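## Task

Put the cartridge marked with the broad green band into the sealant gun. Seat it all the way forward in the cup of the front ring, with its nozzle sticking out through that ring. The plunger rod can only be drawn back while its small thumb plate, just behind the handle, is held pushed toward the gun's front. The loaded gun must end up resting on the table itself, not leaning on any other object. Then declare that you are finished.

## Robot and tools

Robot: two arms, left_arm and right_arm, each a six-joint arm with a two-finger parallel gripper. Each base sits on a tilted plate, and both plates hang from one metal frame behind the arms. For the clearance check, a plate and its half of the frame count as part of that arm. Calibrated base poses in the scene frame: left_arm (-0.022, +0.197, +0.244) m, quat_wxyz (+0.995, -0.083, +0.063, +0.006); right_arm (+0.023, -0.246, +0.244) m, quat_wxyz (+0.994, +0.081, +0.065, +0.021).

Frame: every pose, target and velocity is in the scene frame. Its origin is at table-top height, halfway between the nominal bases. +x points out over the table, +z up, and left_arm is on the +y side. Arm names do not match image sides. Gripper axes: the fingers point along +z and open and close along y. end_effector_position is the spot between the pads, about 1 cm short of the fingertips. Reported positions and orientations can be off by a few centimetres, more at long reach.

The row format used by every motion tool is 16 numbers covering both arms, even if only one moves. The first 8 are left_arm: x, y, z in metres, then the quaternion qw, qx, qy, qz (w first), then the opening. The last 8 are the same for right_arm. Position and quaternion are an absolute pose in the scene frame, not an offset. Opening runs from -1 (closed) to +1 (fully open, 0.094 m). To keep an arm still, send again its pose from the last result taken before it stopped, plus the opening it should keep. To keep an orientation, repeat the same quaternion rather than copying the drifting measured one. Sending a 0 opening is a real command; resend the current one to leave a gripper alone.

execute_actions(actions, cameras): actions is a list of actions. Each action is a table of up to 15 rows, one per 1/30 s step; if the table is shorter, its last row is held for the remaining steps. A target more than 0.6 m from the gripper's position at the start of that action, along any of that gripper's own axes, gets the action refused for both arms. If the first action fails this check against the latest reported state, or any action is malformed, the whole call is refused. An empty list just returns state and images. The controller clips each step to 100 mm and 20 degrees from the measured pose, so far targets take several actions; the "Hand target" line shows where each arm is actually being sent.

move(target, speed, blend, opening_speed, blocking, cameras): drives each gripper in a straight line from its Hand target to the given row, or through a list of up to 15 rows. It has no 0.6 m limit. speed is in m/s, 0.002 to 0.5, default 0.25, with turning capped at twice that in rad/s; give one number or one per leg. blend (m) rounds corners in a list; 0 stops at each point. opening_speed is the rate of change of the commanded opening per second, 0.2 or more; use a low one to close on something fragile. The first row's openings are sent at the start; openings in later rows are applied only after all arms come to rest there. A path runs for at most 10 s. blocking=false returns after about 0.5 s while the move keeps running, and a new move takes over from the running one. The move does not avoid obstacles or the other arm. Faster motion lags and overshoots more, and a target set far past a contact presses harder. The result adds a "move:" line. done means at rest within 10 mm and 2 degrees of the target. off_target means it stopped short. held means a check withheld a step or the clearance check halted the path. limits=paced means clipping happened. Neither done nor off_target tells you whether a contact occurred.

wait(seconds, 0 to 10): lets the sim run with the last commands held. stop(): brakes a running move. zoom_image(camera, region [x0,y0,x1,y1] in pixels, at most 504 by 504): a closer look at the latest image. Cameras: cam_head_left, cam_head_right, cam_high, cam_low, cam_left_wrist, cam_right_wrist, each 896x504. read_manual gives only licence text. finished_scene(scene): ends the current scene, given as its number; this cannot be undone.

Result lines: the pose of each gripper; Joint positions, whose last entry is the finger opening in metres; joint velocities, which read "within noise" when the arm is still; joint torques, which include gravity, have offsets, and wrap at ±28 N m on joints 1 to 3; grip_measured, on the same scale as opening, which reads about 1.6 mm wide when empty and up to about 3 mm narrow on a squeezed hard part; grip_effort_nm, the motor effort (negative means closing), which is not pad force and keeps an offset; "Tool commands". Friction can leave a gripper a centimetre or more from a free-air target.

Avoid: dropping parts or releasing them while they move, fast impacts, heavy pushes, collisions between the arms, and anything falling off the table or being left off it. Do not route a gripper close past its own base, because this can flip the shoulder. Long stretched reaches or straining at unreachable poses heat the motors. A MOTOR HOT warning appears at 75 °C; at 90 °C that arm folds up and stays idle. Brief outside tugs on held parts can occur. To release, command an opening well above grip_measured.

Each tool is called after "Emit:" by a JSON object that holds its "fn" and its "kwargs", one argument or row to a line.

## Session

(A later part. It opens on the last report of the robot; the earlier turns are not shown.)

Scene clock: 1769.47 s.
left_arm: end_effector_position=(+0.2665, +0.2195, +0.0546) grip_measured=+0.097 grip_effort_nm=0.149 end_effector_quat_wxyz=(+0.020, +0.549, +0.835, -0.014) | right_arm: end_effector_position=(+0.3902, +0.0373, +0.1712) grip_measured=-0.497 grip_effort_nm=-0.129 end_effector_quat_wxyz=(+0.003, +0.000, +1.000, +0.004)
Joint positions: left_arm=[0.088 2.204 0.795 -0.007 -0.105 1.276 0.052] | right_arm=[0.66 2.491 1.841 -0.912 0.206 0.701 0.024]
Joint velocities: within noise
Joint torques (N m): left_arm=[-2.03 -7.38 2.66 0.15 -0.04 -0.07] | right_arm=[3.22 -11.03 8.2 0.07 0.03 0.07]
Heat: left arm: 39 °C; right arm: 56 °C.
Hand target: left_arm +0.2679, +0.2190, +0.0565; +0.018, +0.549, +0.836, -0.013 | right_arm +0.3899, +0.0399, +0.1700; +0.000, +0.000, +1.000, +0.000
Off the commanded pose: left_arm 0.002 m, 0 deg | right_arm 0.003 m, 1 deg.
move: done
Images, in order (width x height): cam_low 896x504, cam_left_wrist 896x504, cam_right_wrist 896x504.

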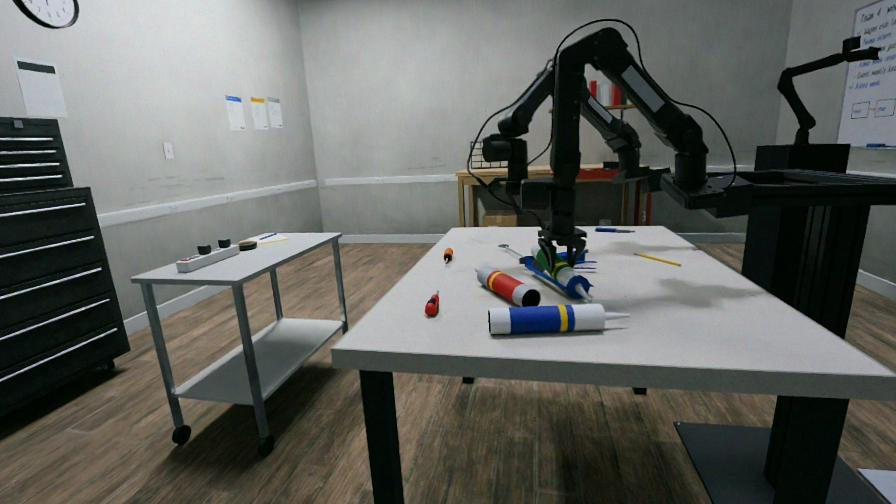

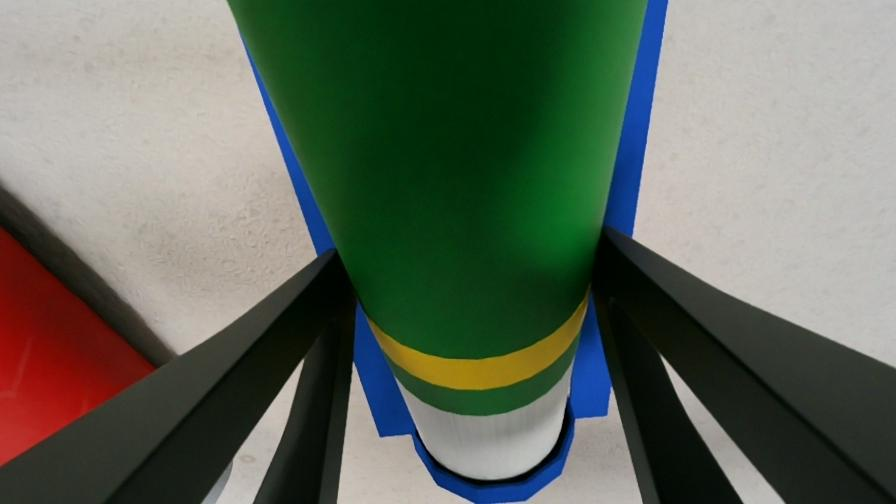

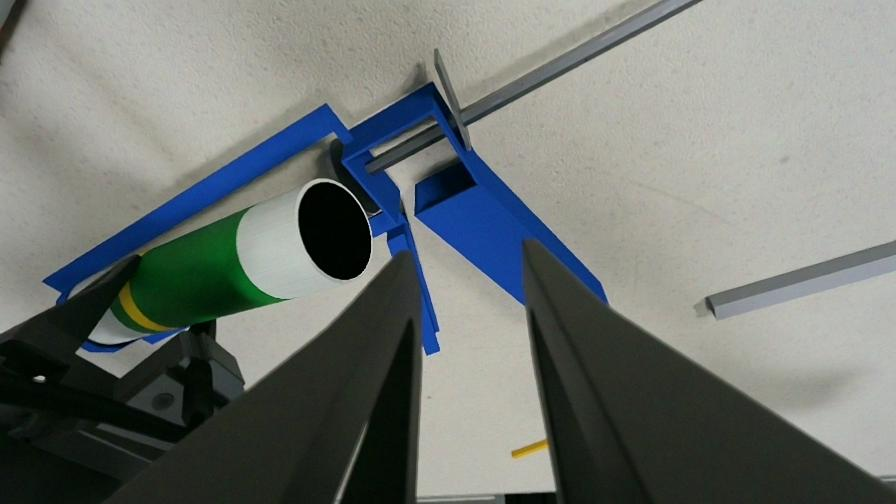

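Emit:
{"fn": "move", "kwargs": {
  "target": [
    [0.268,0.219,0.0565,0.0175,0.549,0.8355,-0.013,0.4,0.39,0.04,0.17,0,0,1,0,-0.5],
    [0.268,0.219,0.15,0.0175,0.549,0.8355,-0.013,0.4,0.39,0.04,0.17,0,0,1,0,-0.5]
  ],
  "speed": 0.08,
  "opening_speed": 0.5
}}

Emit:
{"fn": "zoom_image", "kwargs": {
  "camera": "cam_right_wrist",
  "region": [240, 90, 500, 310]
}}

Scene clock: 1785.50 s.
left_arm: end_effector_position=(+0.2620, +0.2209, +0.1386) grip_measured=+0.397 grip_effort_nm=0.144 end_effector_quat_wxyz=(+0.009, +0.549, +0.836, -0.020) | right_arm: end_effector_position=(+0.3901, +0.0373, +0.1712) grip_measured=-0.497 grip_effort_nm=-0.125 end_effector_quat_wxyz=(+0.003, +0.000, +1.000, +0.003)
Joint positions: left_arm=[0.045 1.872 0.786 -0.36 -0.116 1.228 0.066] | right_arm=[0.66 2.491 1.841 -0.913 0.206 0.701 0.024]
Joint velocities: within noise
Joint torques (N m): left_arm=[-2.67 -9.1 4.6 0.04 -0.01 -0.11] | right_arm=[3.26 -10.99 8.14 0.06 0.03 0.07]
Heat: left arm: 39 °C; right arm: 57 °C.
Hand target: left_arm +0.2680, +0.2191, +0.1495; +0.018, +0.549, +0.836, -0.013 | right_arm +0.3899, +0.0399, +0.1700; +0.000, +0.000, +1.000, +0.000
Off the commanded pose: left_arm 0.013 m, 1 deg | right_arm 0.003 m, 1 deg.
move: off_target (left_arm)

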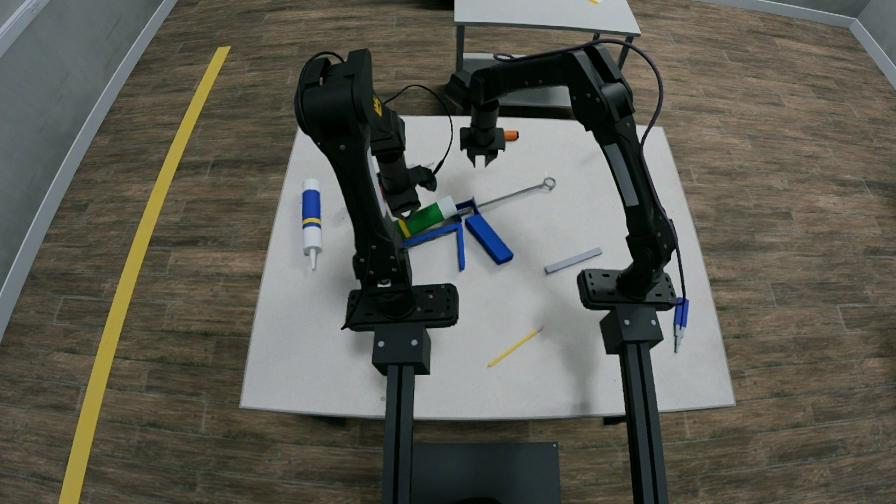

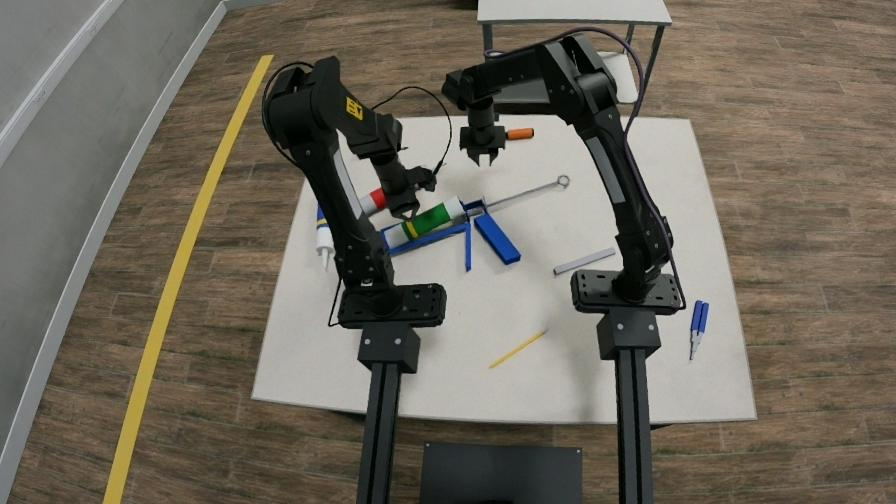

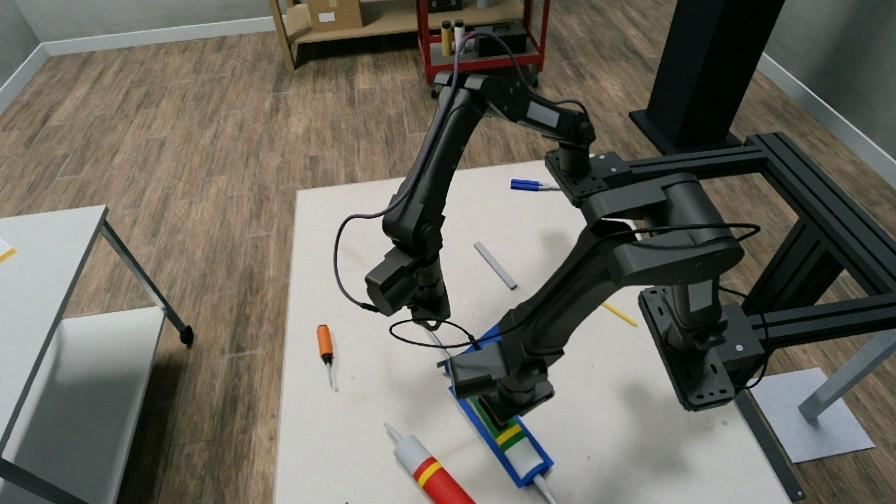

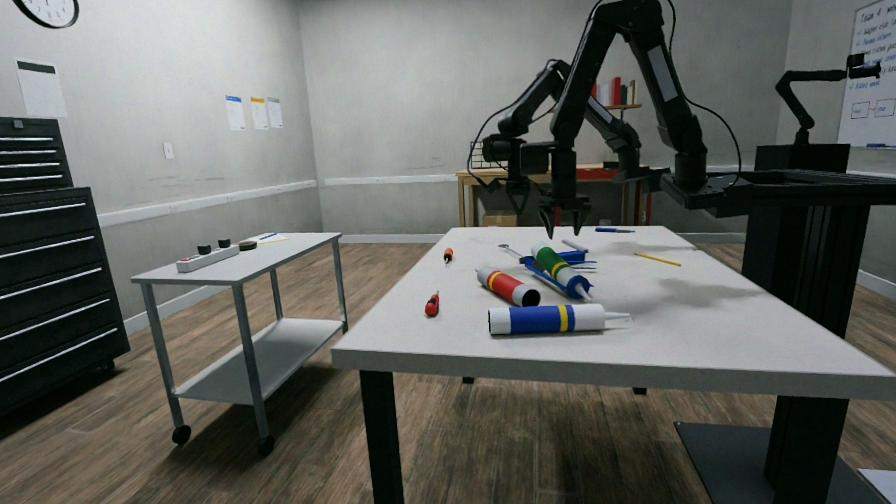

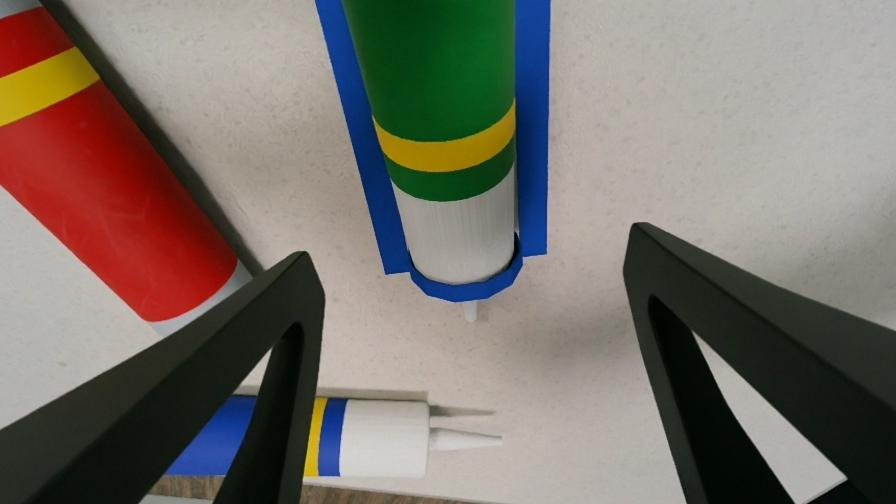

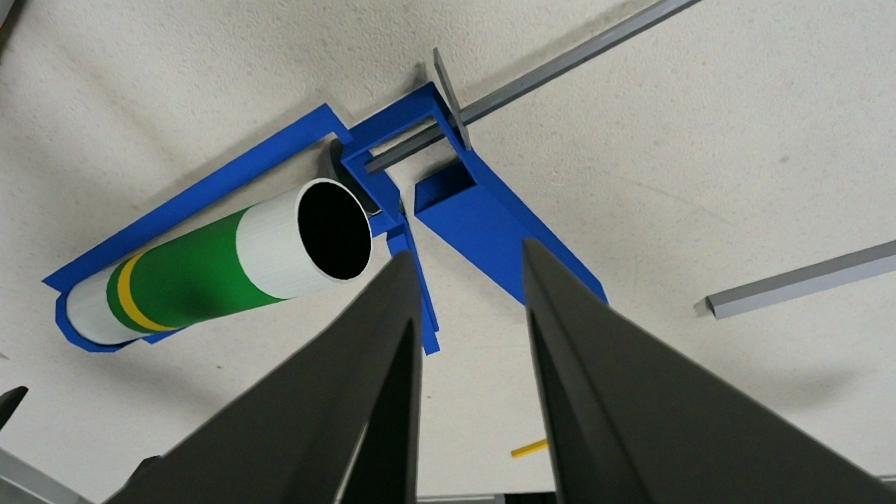

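Scaled by 1.938 from the camera's 896x504 image, which has a finer 1280x720 frame.

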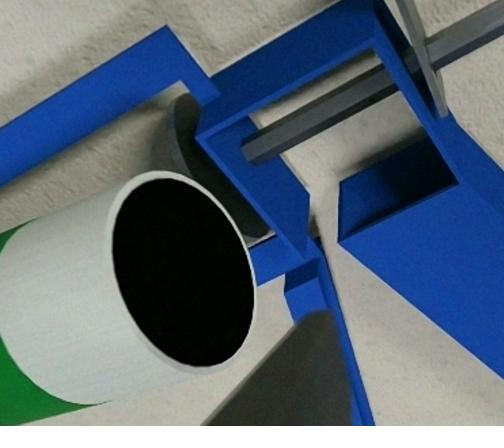

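Emit:
{"fn": "move", "kwargs": {
  "target": [
    [0.268,0.219,0.17,0.0175,0.549,0.8355,-0.013,0.4,0.35,-0.10,0.22,0,0,1,0,-0.5],
    [0.335,0.10,0.17,0,0.549,0.8355,0,0.4,0.33,-0.22,0.22,0,0,1,0,-0.5]
  ],
  "speed": 0.2
}}

Scene clock: 1792.43 s.
left_arm: end_effector_position=(+0.3345, +0.1025, +0.1730) grip_measured=+0.397 grip_effort_nm=0.144 end_effector_quat_wxyz=(+0.010, +0.550, +0.835, +0.001) | right_arm: end_effector_position=(+0.3241, -0.2209, +0.2140) grip_measured=-0.497 grip_effort_nm=-0.125 end_effector_quat_wxyz=(-0.019, -0.002, +1.000, -0.009)
Joint positions: left_arm=[-0.336 2.066 1.205 -0.623 -0.194 0.851 0.066] | right_arm=[0.142 1.755 0.991 -0.745 0.191 0.179 0.024]
Joint velocities: within noise
Joint torques (N m): left_arm=[-2.56 -6.11 7.6 0.1 -0.03 -0.1] | right_arm=[1.13 -9.76 4.67 0.31 -0.05 -0.02]
Heat: left arm: 40 °C; right arm: 57 °C.
Hand target: left_arm +0.3348, +0.1000, +0.1700; +0.000, +0.549, +0.836, +0.000 | right_arm +0.3300, -0.2201, +0.2201; +0.000, +0.000, +1.000, +0.000
Off the commanded pose: left_arm 0.004 m, 1 deg | right_arm 0.008 m, 2 deg.
move: done

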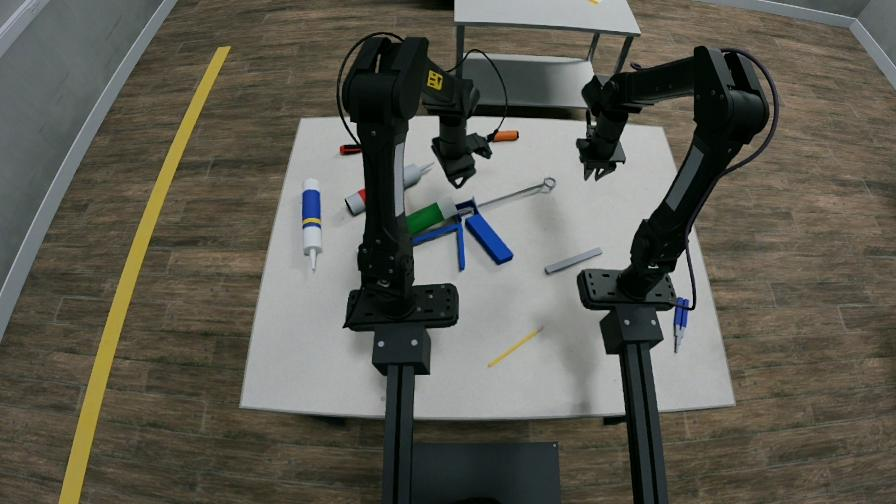

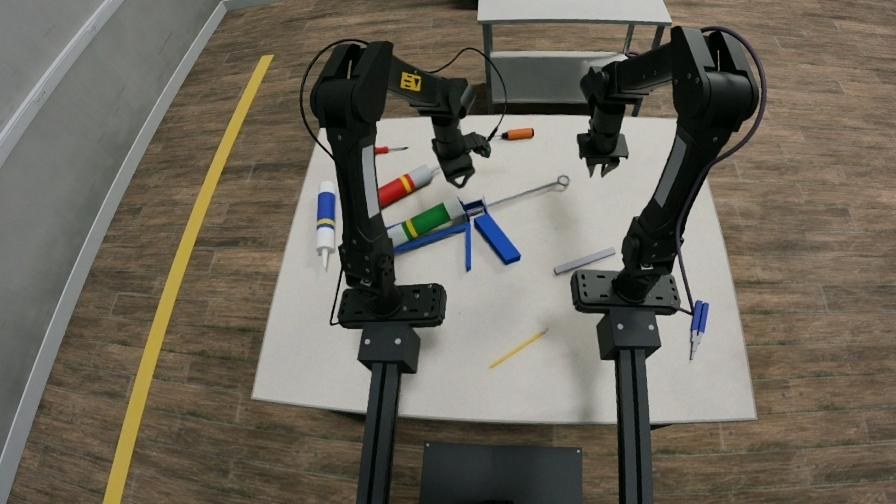

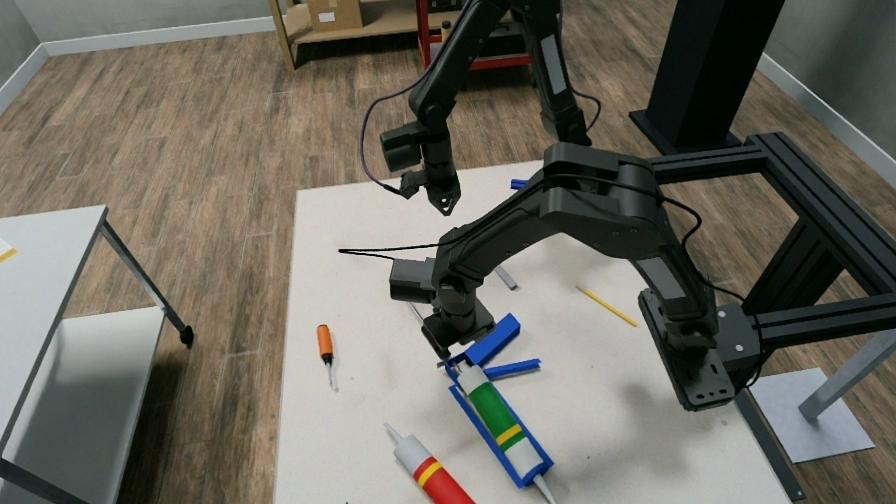

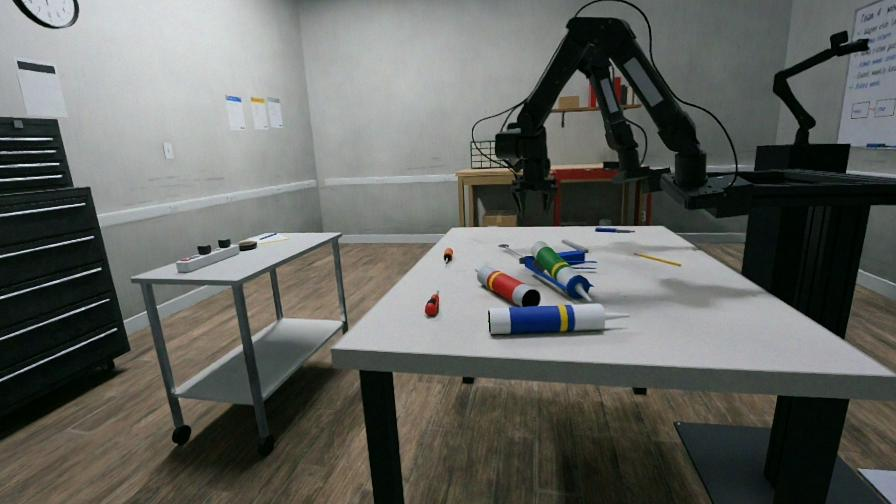

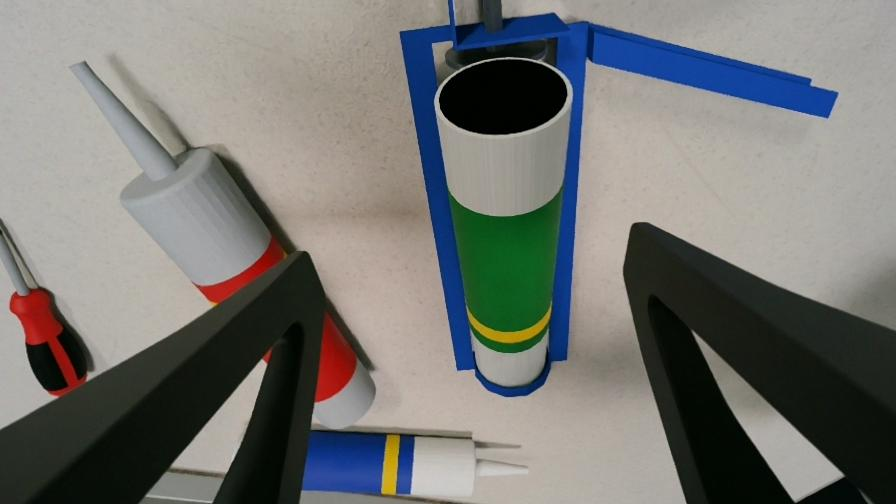

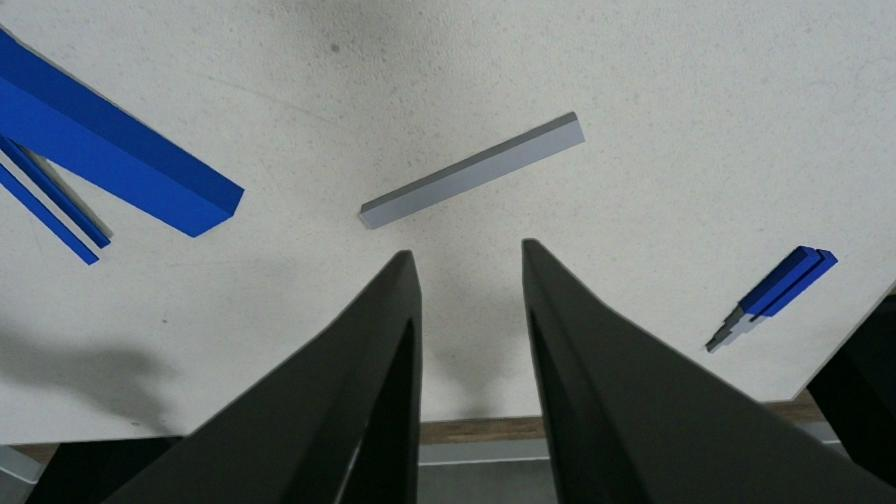

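Emit:
{"fn": "execute_actions", "kwargs": {
  "actions": []
}}

Scene clock: 1802.97 s.
left_arm: end_effector_position=(+0.3343, +0.1026, +0.1730) grip_measured=+0.397 grip_effort_nm=0.149 end_effector_quat_wxyz=(+0.009, +0.550, +0.835, +0.001) | right_arm: end_effector_position=(+0.3243, -0.2208, +0.2140) grip_measured=-0.497 grip_effort_nm=-0.129 end_effector_quat_wxyz=(-0.019, -0.002, +1.000, -0.008)
Joint positions: left_arm=[-0.336 2.066 1.205 -0.624 -0.194 0.85 0.066] | right_arm=[0.142 1.755 0.991 -0.744 0.191 0.178 0.024]
Joint velocities: within noise
Joint torques (N m): left_arm=[-2.61 -6.11 7.61 0.1 -0.04 -0.11] | right_arm=[1.14 -9.84 4.53 0.35 -0.08 -0.04]
Heat: left arm: 40 °C; right arm: 57 °C.
Hand target: left_arm +0.3349, +0.1000, +0.1700; +0.000, +0.549, +0.836, +0.000 | right_arm +0.3300, -0.2201, +0.2201; +0.000, +0.000, +1.000, +0.000
Tool commands: left_gripper/opening=+0.4 right_gripper/opening=-0.5
Off the commanded pose: left_arm 0.004 m, 1 deg | right_arm 0.008 m, 2 deg.

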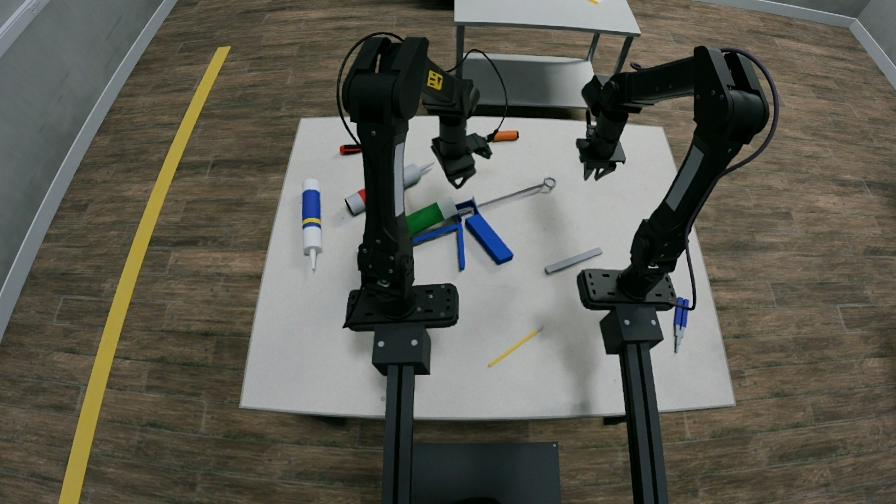

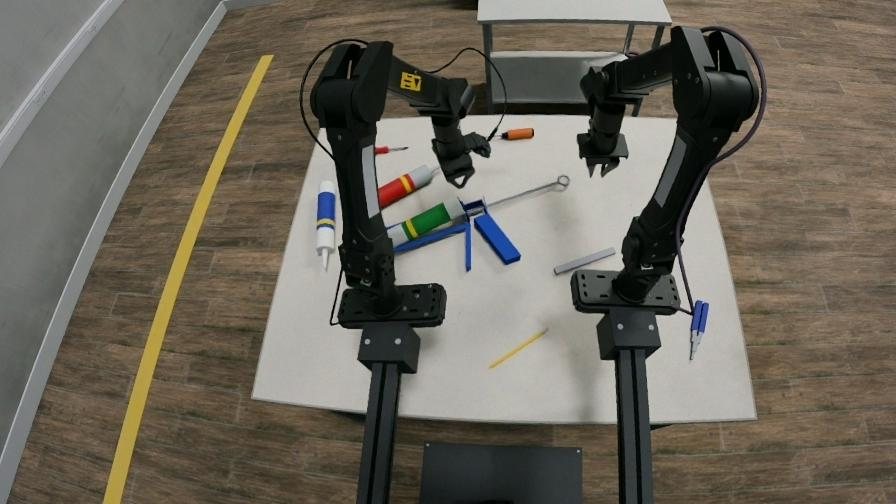

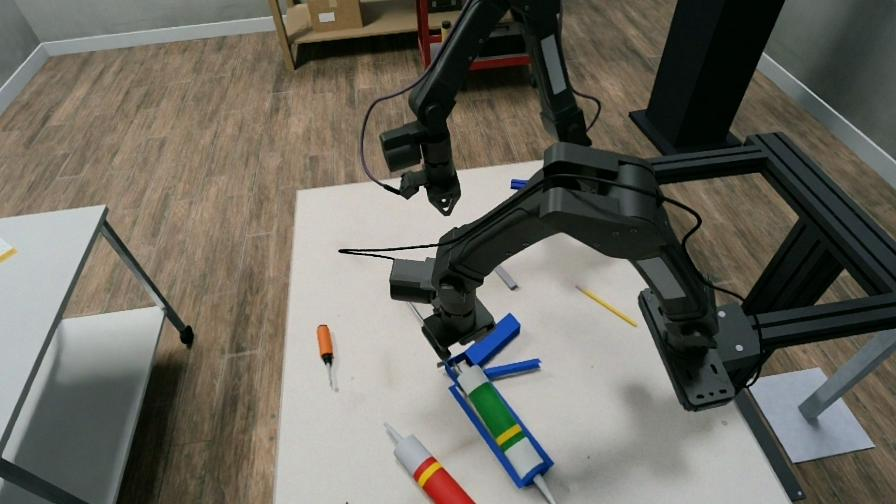

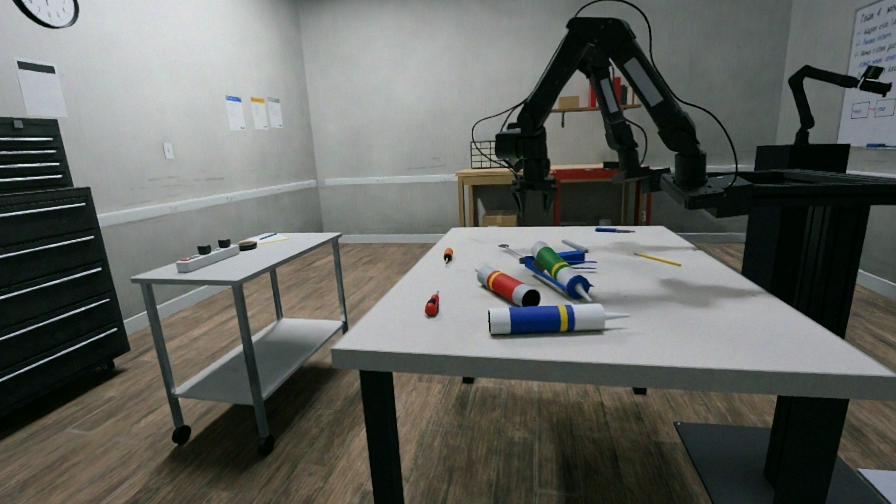

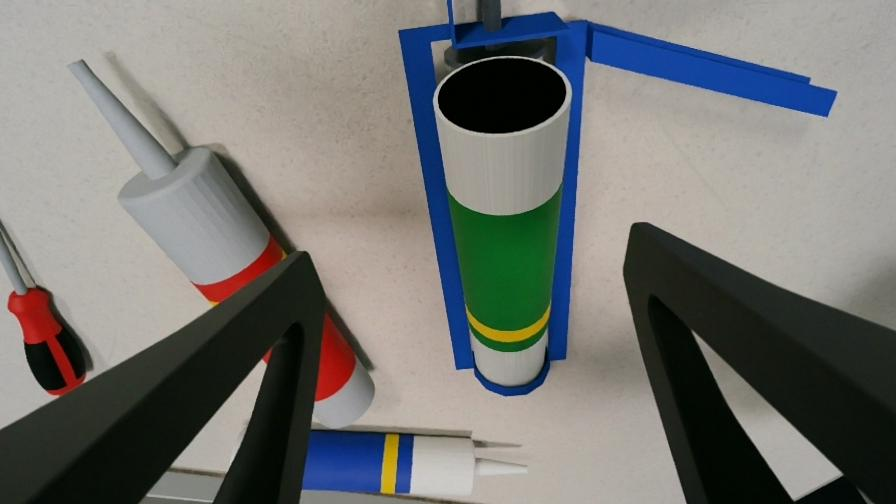

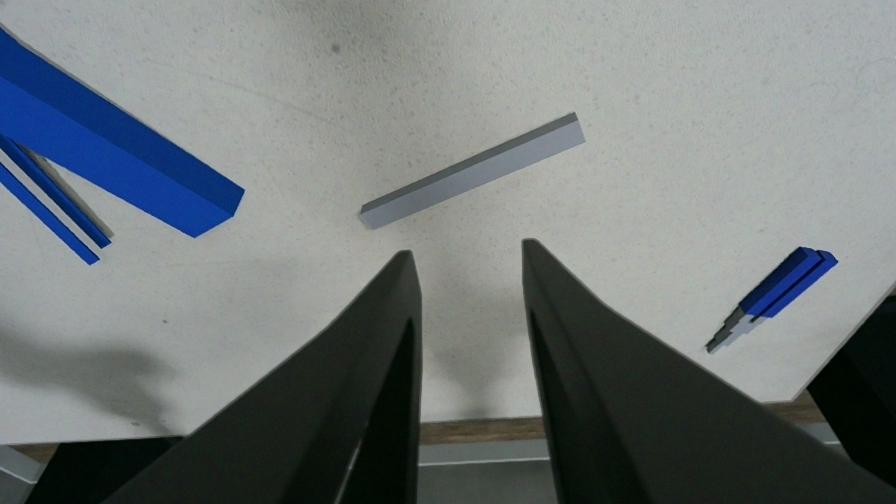

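Emit:
{"fn": "zoom_image", "kwargs": {
  "camera": "cam_left_wrist",
  "region": [380, 0, 620, 135]
}}

Emit:
{"fn": "zoom_image", "kwargs": {
  "camera": "cam_head_right",
  "region": [435, 165, 595, 255]
}}

Scaled by 2.100 from the camera's 896x504 image, which has a finer 1280x720 frame.

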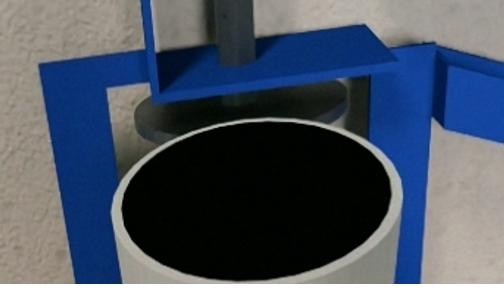

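Scaled by 3.150 from the camera's 896x504 image, which has a finer 1280x720 frame.

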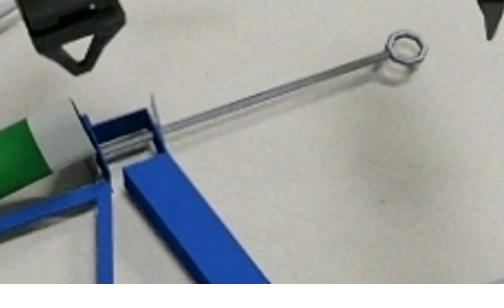

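Emit:
{"fn": "move", "kwargs": {
  "target": [0.395, -0.02, 0.17, 0, 0.549, 0.8355, 0, -0.9, 0.30, -0.32, 0.25, 0, 0, 1, 0, 0.0],
  "cameras": ["cam_left_wrist", "cam_head_right"]
}}

Scene clock: 1812.23 s.
left_arm: end_effector_position=(+0.3965, -0.0157, +0.1744) grip_measured=-0.897 grip_effort_nm=-0.144 end_effector_quat_wxyz=(+0.009, +0.549, +0.836, -0.001) | right_arm: end_effector_position=(+0.3023, -0.3203, +0.2445) grip_measured=-0.003 grip_effort_nm=0.173 end_effector_quat_wxyz=(-0.003, +0.000, +1.000, -0.005)
Joint positions: left_arm=[-0.533 2.458 1.847 -0.916 -0.204 0.647 0.005] | right_arm=[-0.204 1.532 0.932 -0.816 0.146 -0.172 0.047]
Joint velocities: within noise
Joint torques (N m): left_arm=[-3.77 -8.76 8.91 0.1 -0.04 -0.13] | right_arm=[0.44 -8.29 5.59 0.04 -0.08 -0.07]
Heat: left arm: 41 °C; right arm: 57 °C.
Hand target: left_arm +0.3949, -0.0200, +0.1700; +0.001, +0.549, +0.836, +0.000 | right_arm +0.3001, -0.3200, +0.2499; +0.000, +0.000, +1.000, +0.000
Off the commanded pose: left_arm 0.006 m, 1 deg | right_arm 0.006 m, 1 deg.
move: done
Images, in order (width x height): cam_head_right 896x504, cam_left_wrist 896x504.

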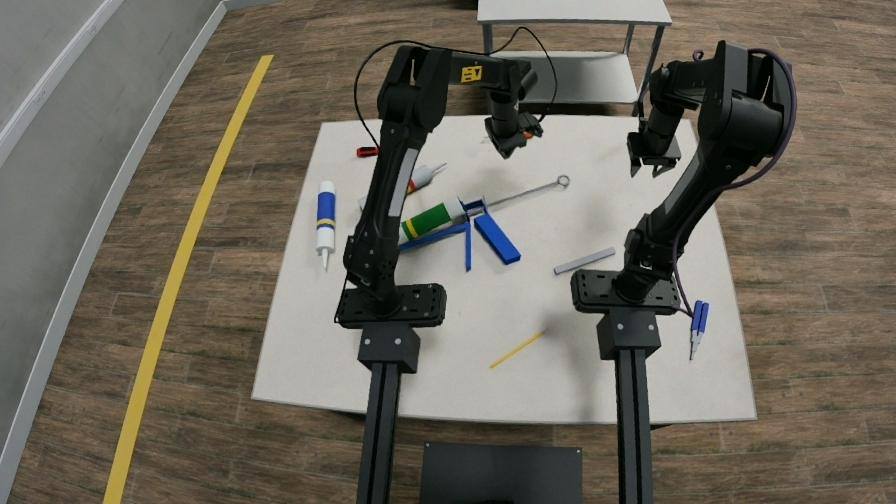

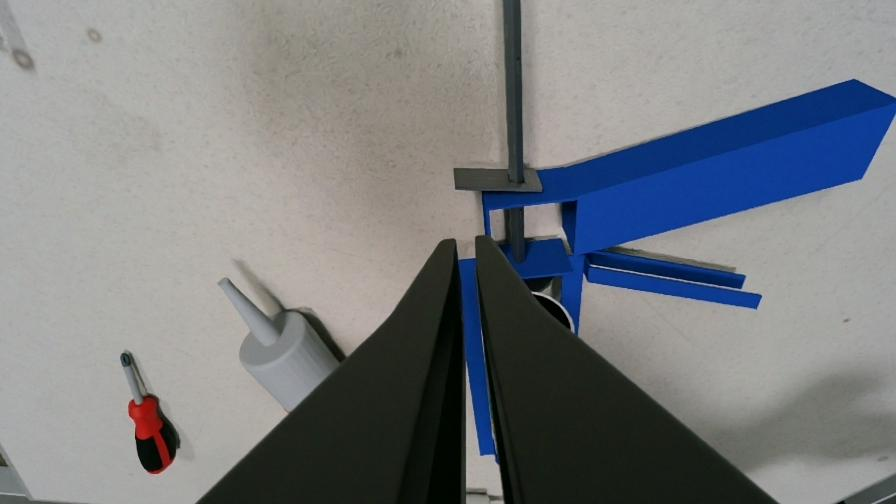

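Emit:
{"fn": "zoom_image", "kwargs": {
  "camera": "cam_left_wrist",
  "region": [430, 140, 610, 300]
}}

Scaled by 2.800 from the camera's 896x504 image, which has a finer 1280x720 frame.

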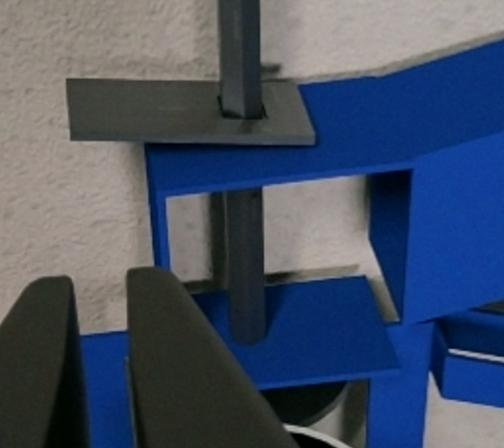

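Emit:
{"fn": "move", "kwargs": {
  "target": [
    [0.392, -0.004, 0.10, 0, 0.5373, 0.8434, 0, -0.95, 0.40, -0.30, 0.22, 0, 0.30, 0.954, 0, 0.0],
    [0.392, -0.004, 0.065, 0, 0.5373, 0.8434, 0, -0.95, 0.455, -0.20, 0.16, -0.2191, 0.5140, 0.8178, 0.1377, 0.0]
  ],
  "blend": [0.03, 0],
  "speed": 0.15
}}

Scene clock: 1848.47 s.
left_arm: end_effector_position=(+0.3920, -0.0048, +0.0766) grip_measured=-0.947 grip_effort_nm=-0.134 end_effector_quat_wxyz=(+0.001, +0.535, +0.845, +0.000) | right_arm: end_effector_position=(+0.4559, -0.2106, +0.1588) grip_measured=-0.003 grip_effort_nm=0.173 end_effector_quat_wxyz=(-0.207, +0.519, +0.818, +0.136)
Joint positions: left_arm=[-0.475 2.638 1.778 -0.67 -0.204 0.669 0.002] | right_arm=[-0.101 2.443 1.882 -1.105 -0.29 1.043 0.047]
Joint velocities: within noise
Joint torques (N m): left_arm=[-2.45 -9.03 5.82 0.44 0.02 0.16] | right_arm=[3.69 -11.1 7.45 -0.48 -0.34 0.07]
Heat: left arm: 44 °C; right arm: 52 °C.
Hand target: left_arm +0.3917, -0.0039, +0.0653; +0.000, +0.537, +0.843, +0.000 | right_arm +0.4549, -0.2001, +0.1600; -0.219, +0.514, +0.818, +0.138
Off the commanded pose: left_arm 0.012 m, 0 deg | right_arm 0.011 m, 2 deg.
move: off_target (left_arm, right_arm)

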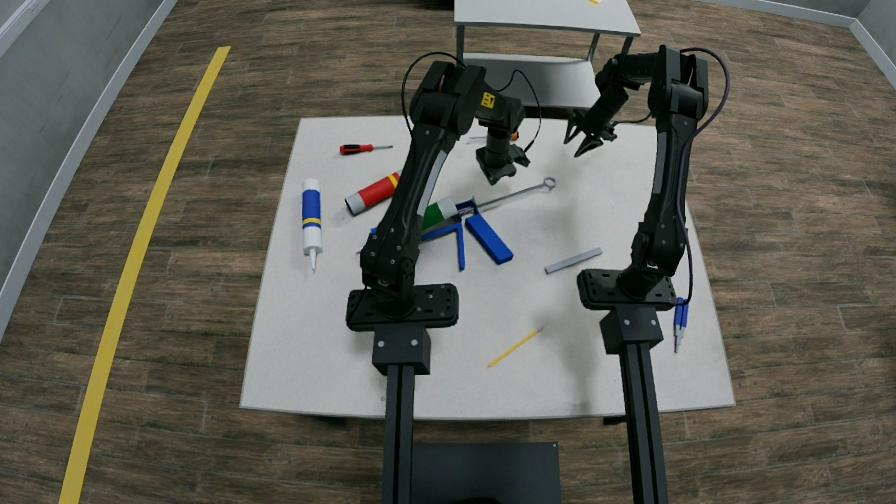

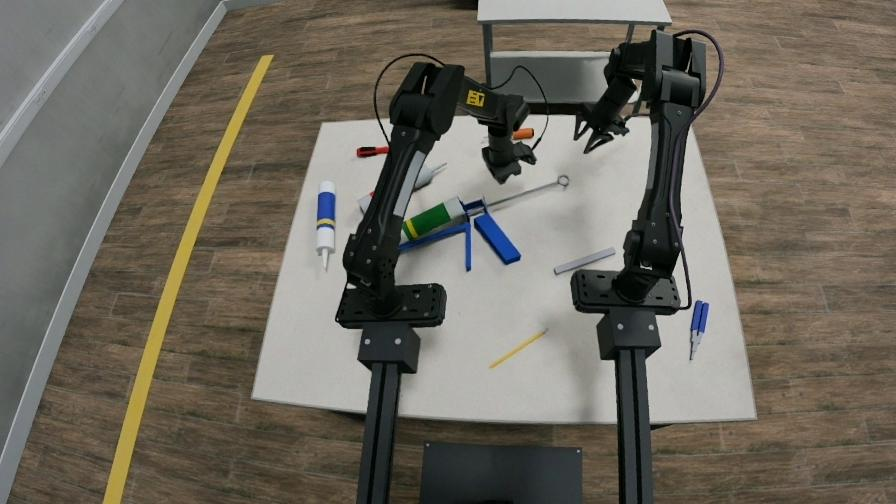

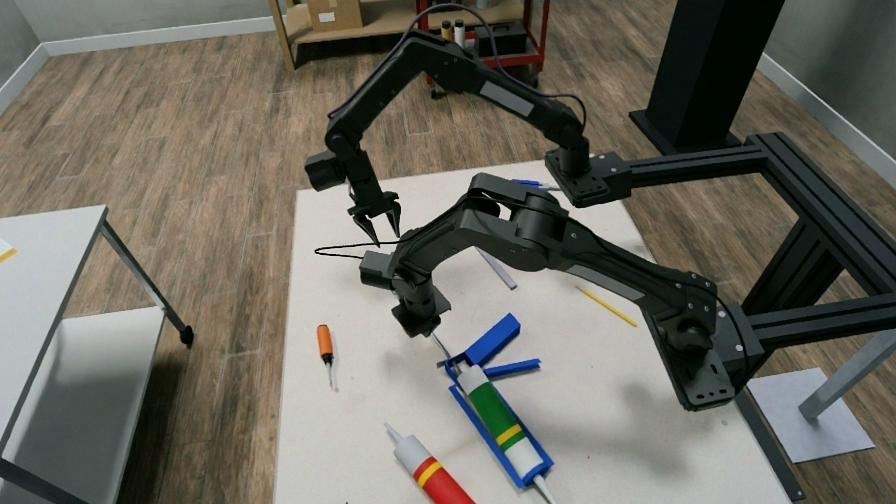

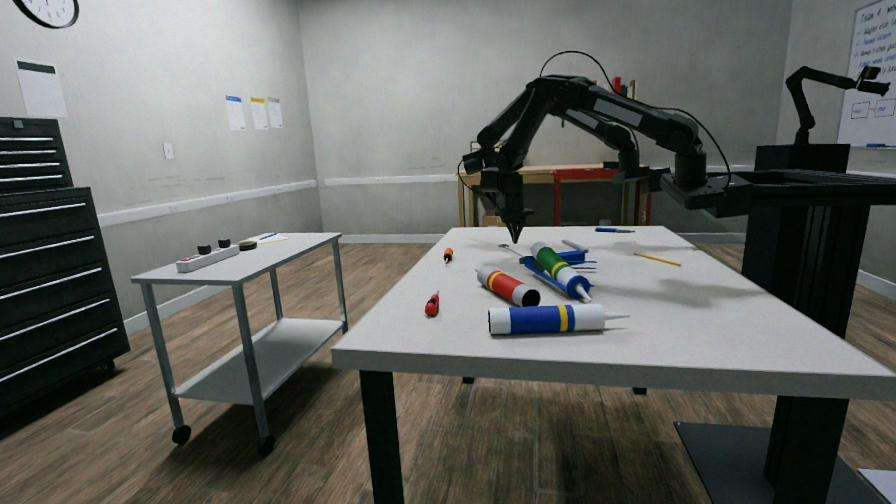

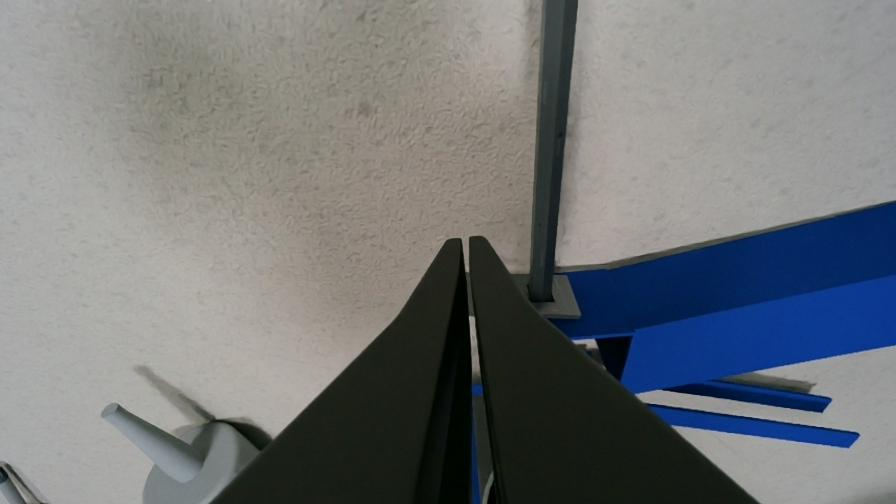

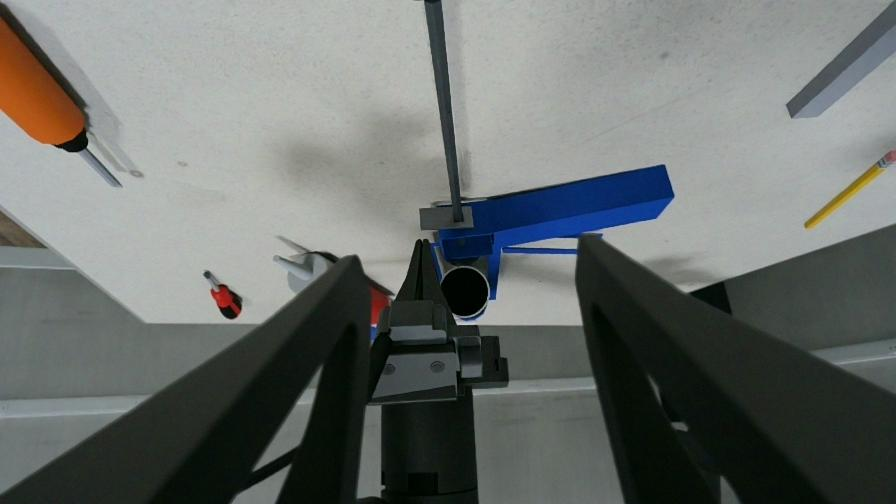

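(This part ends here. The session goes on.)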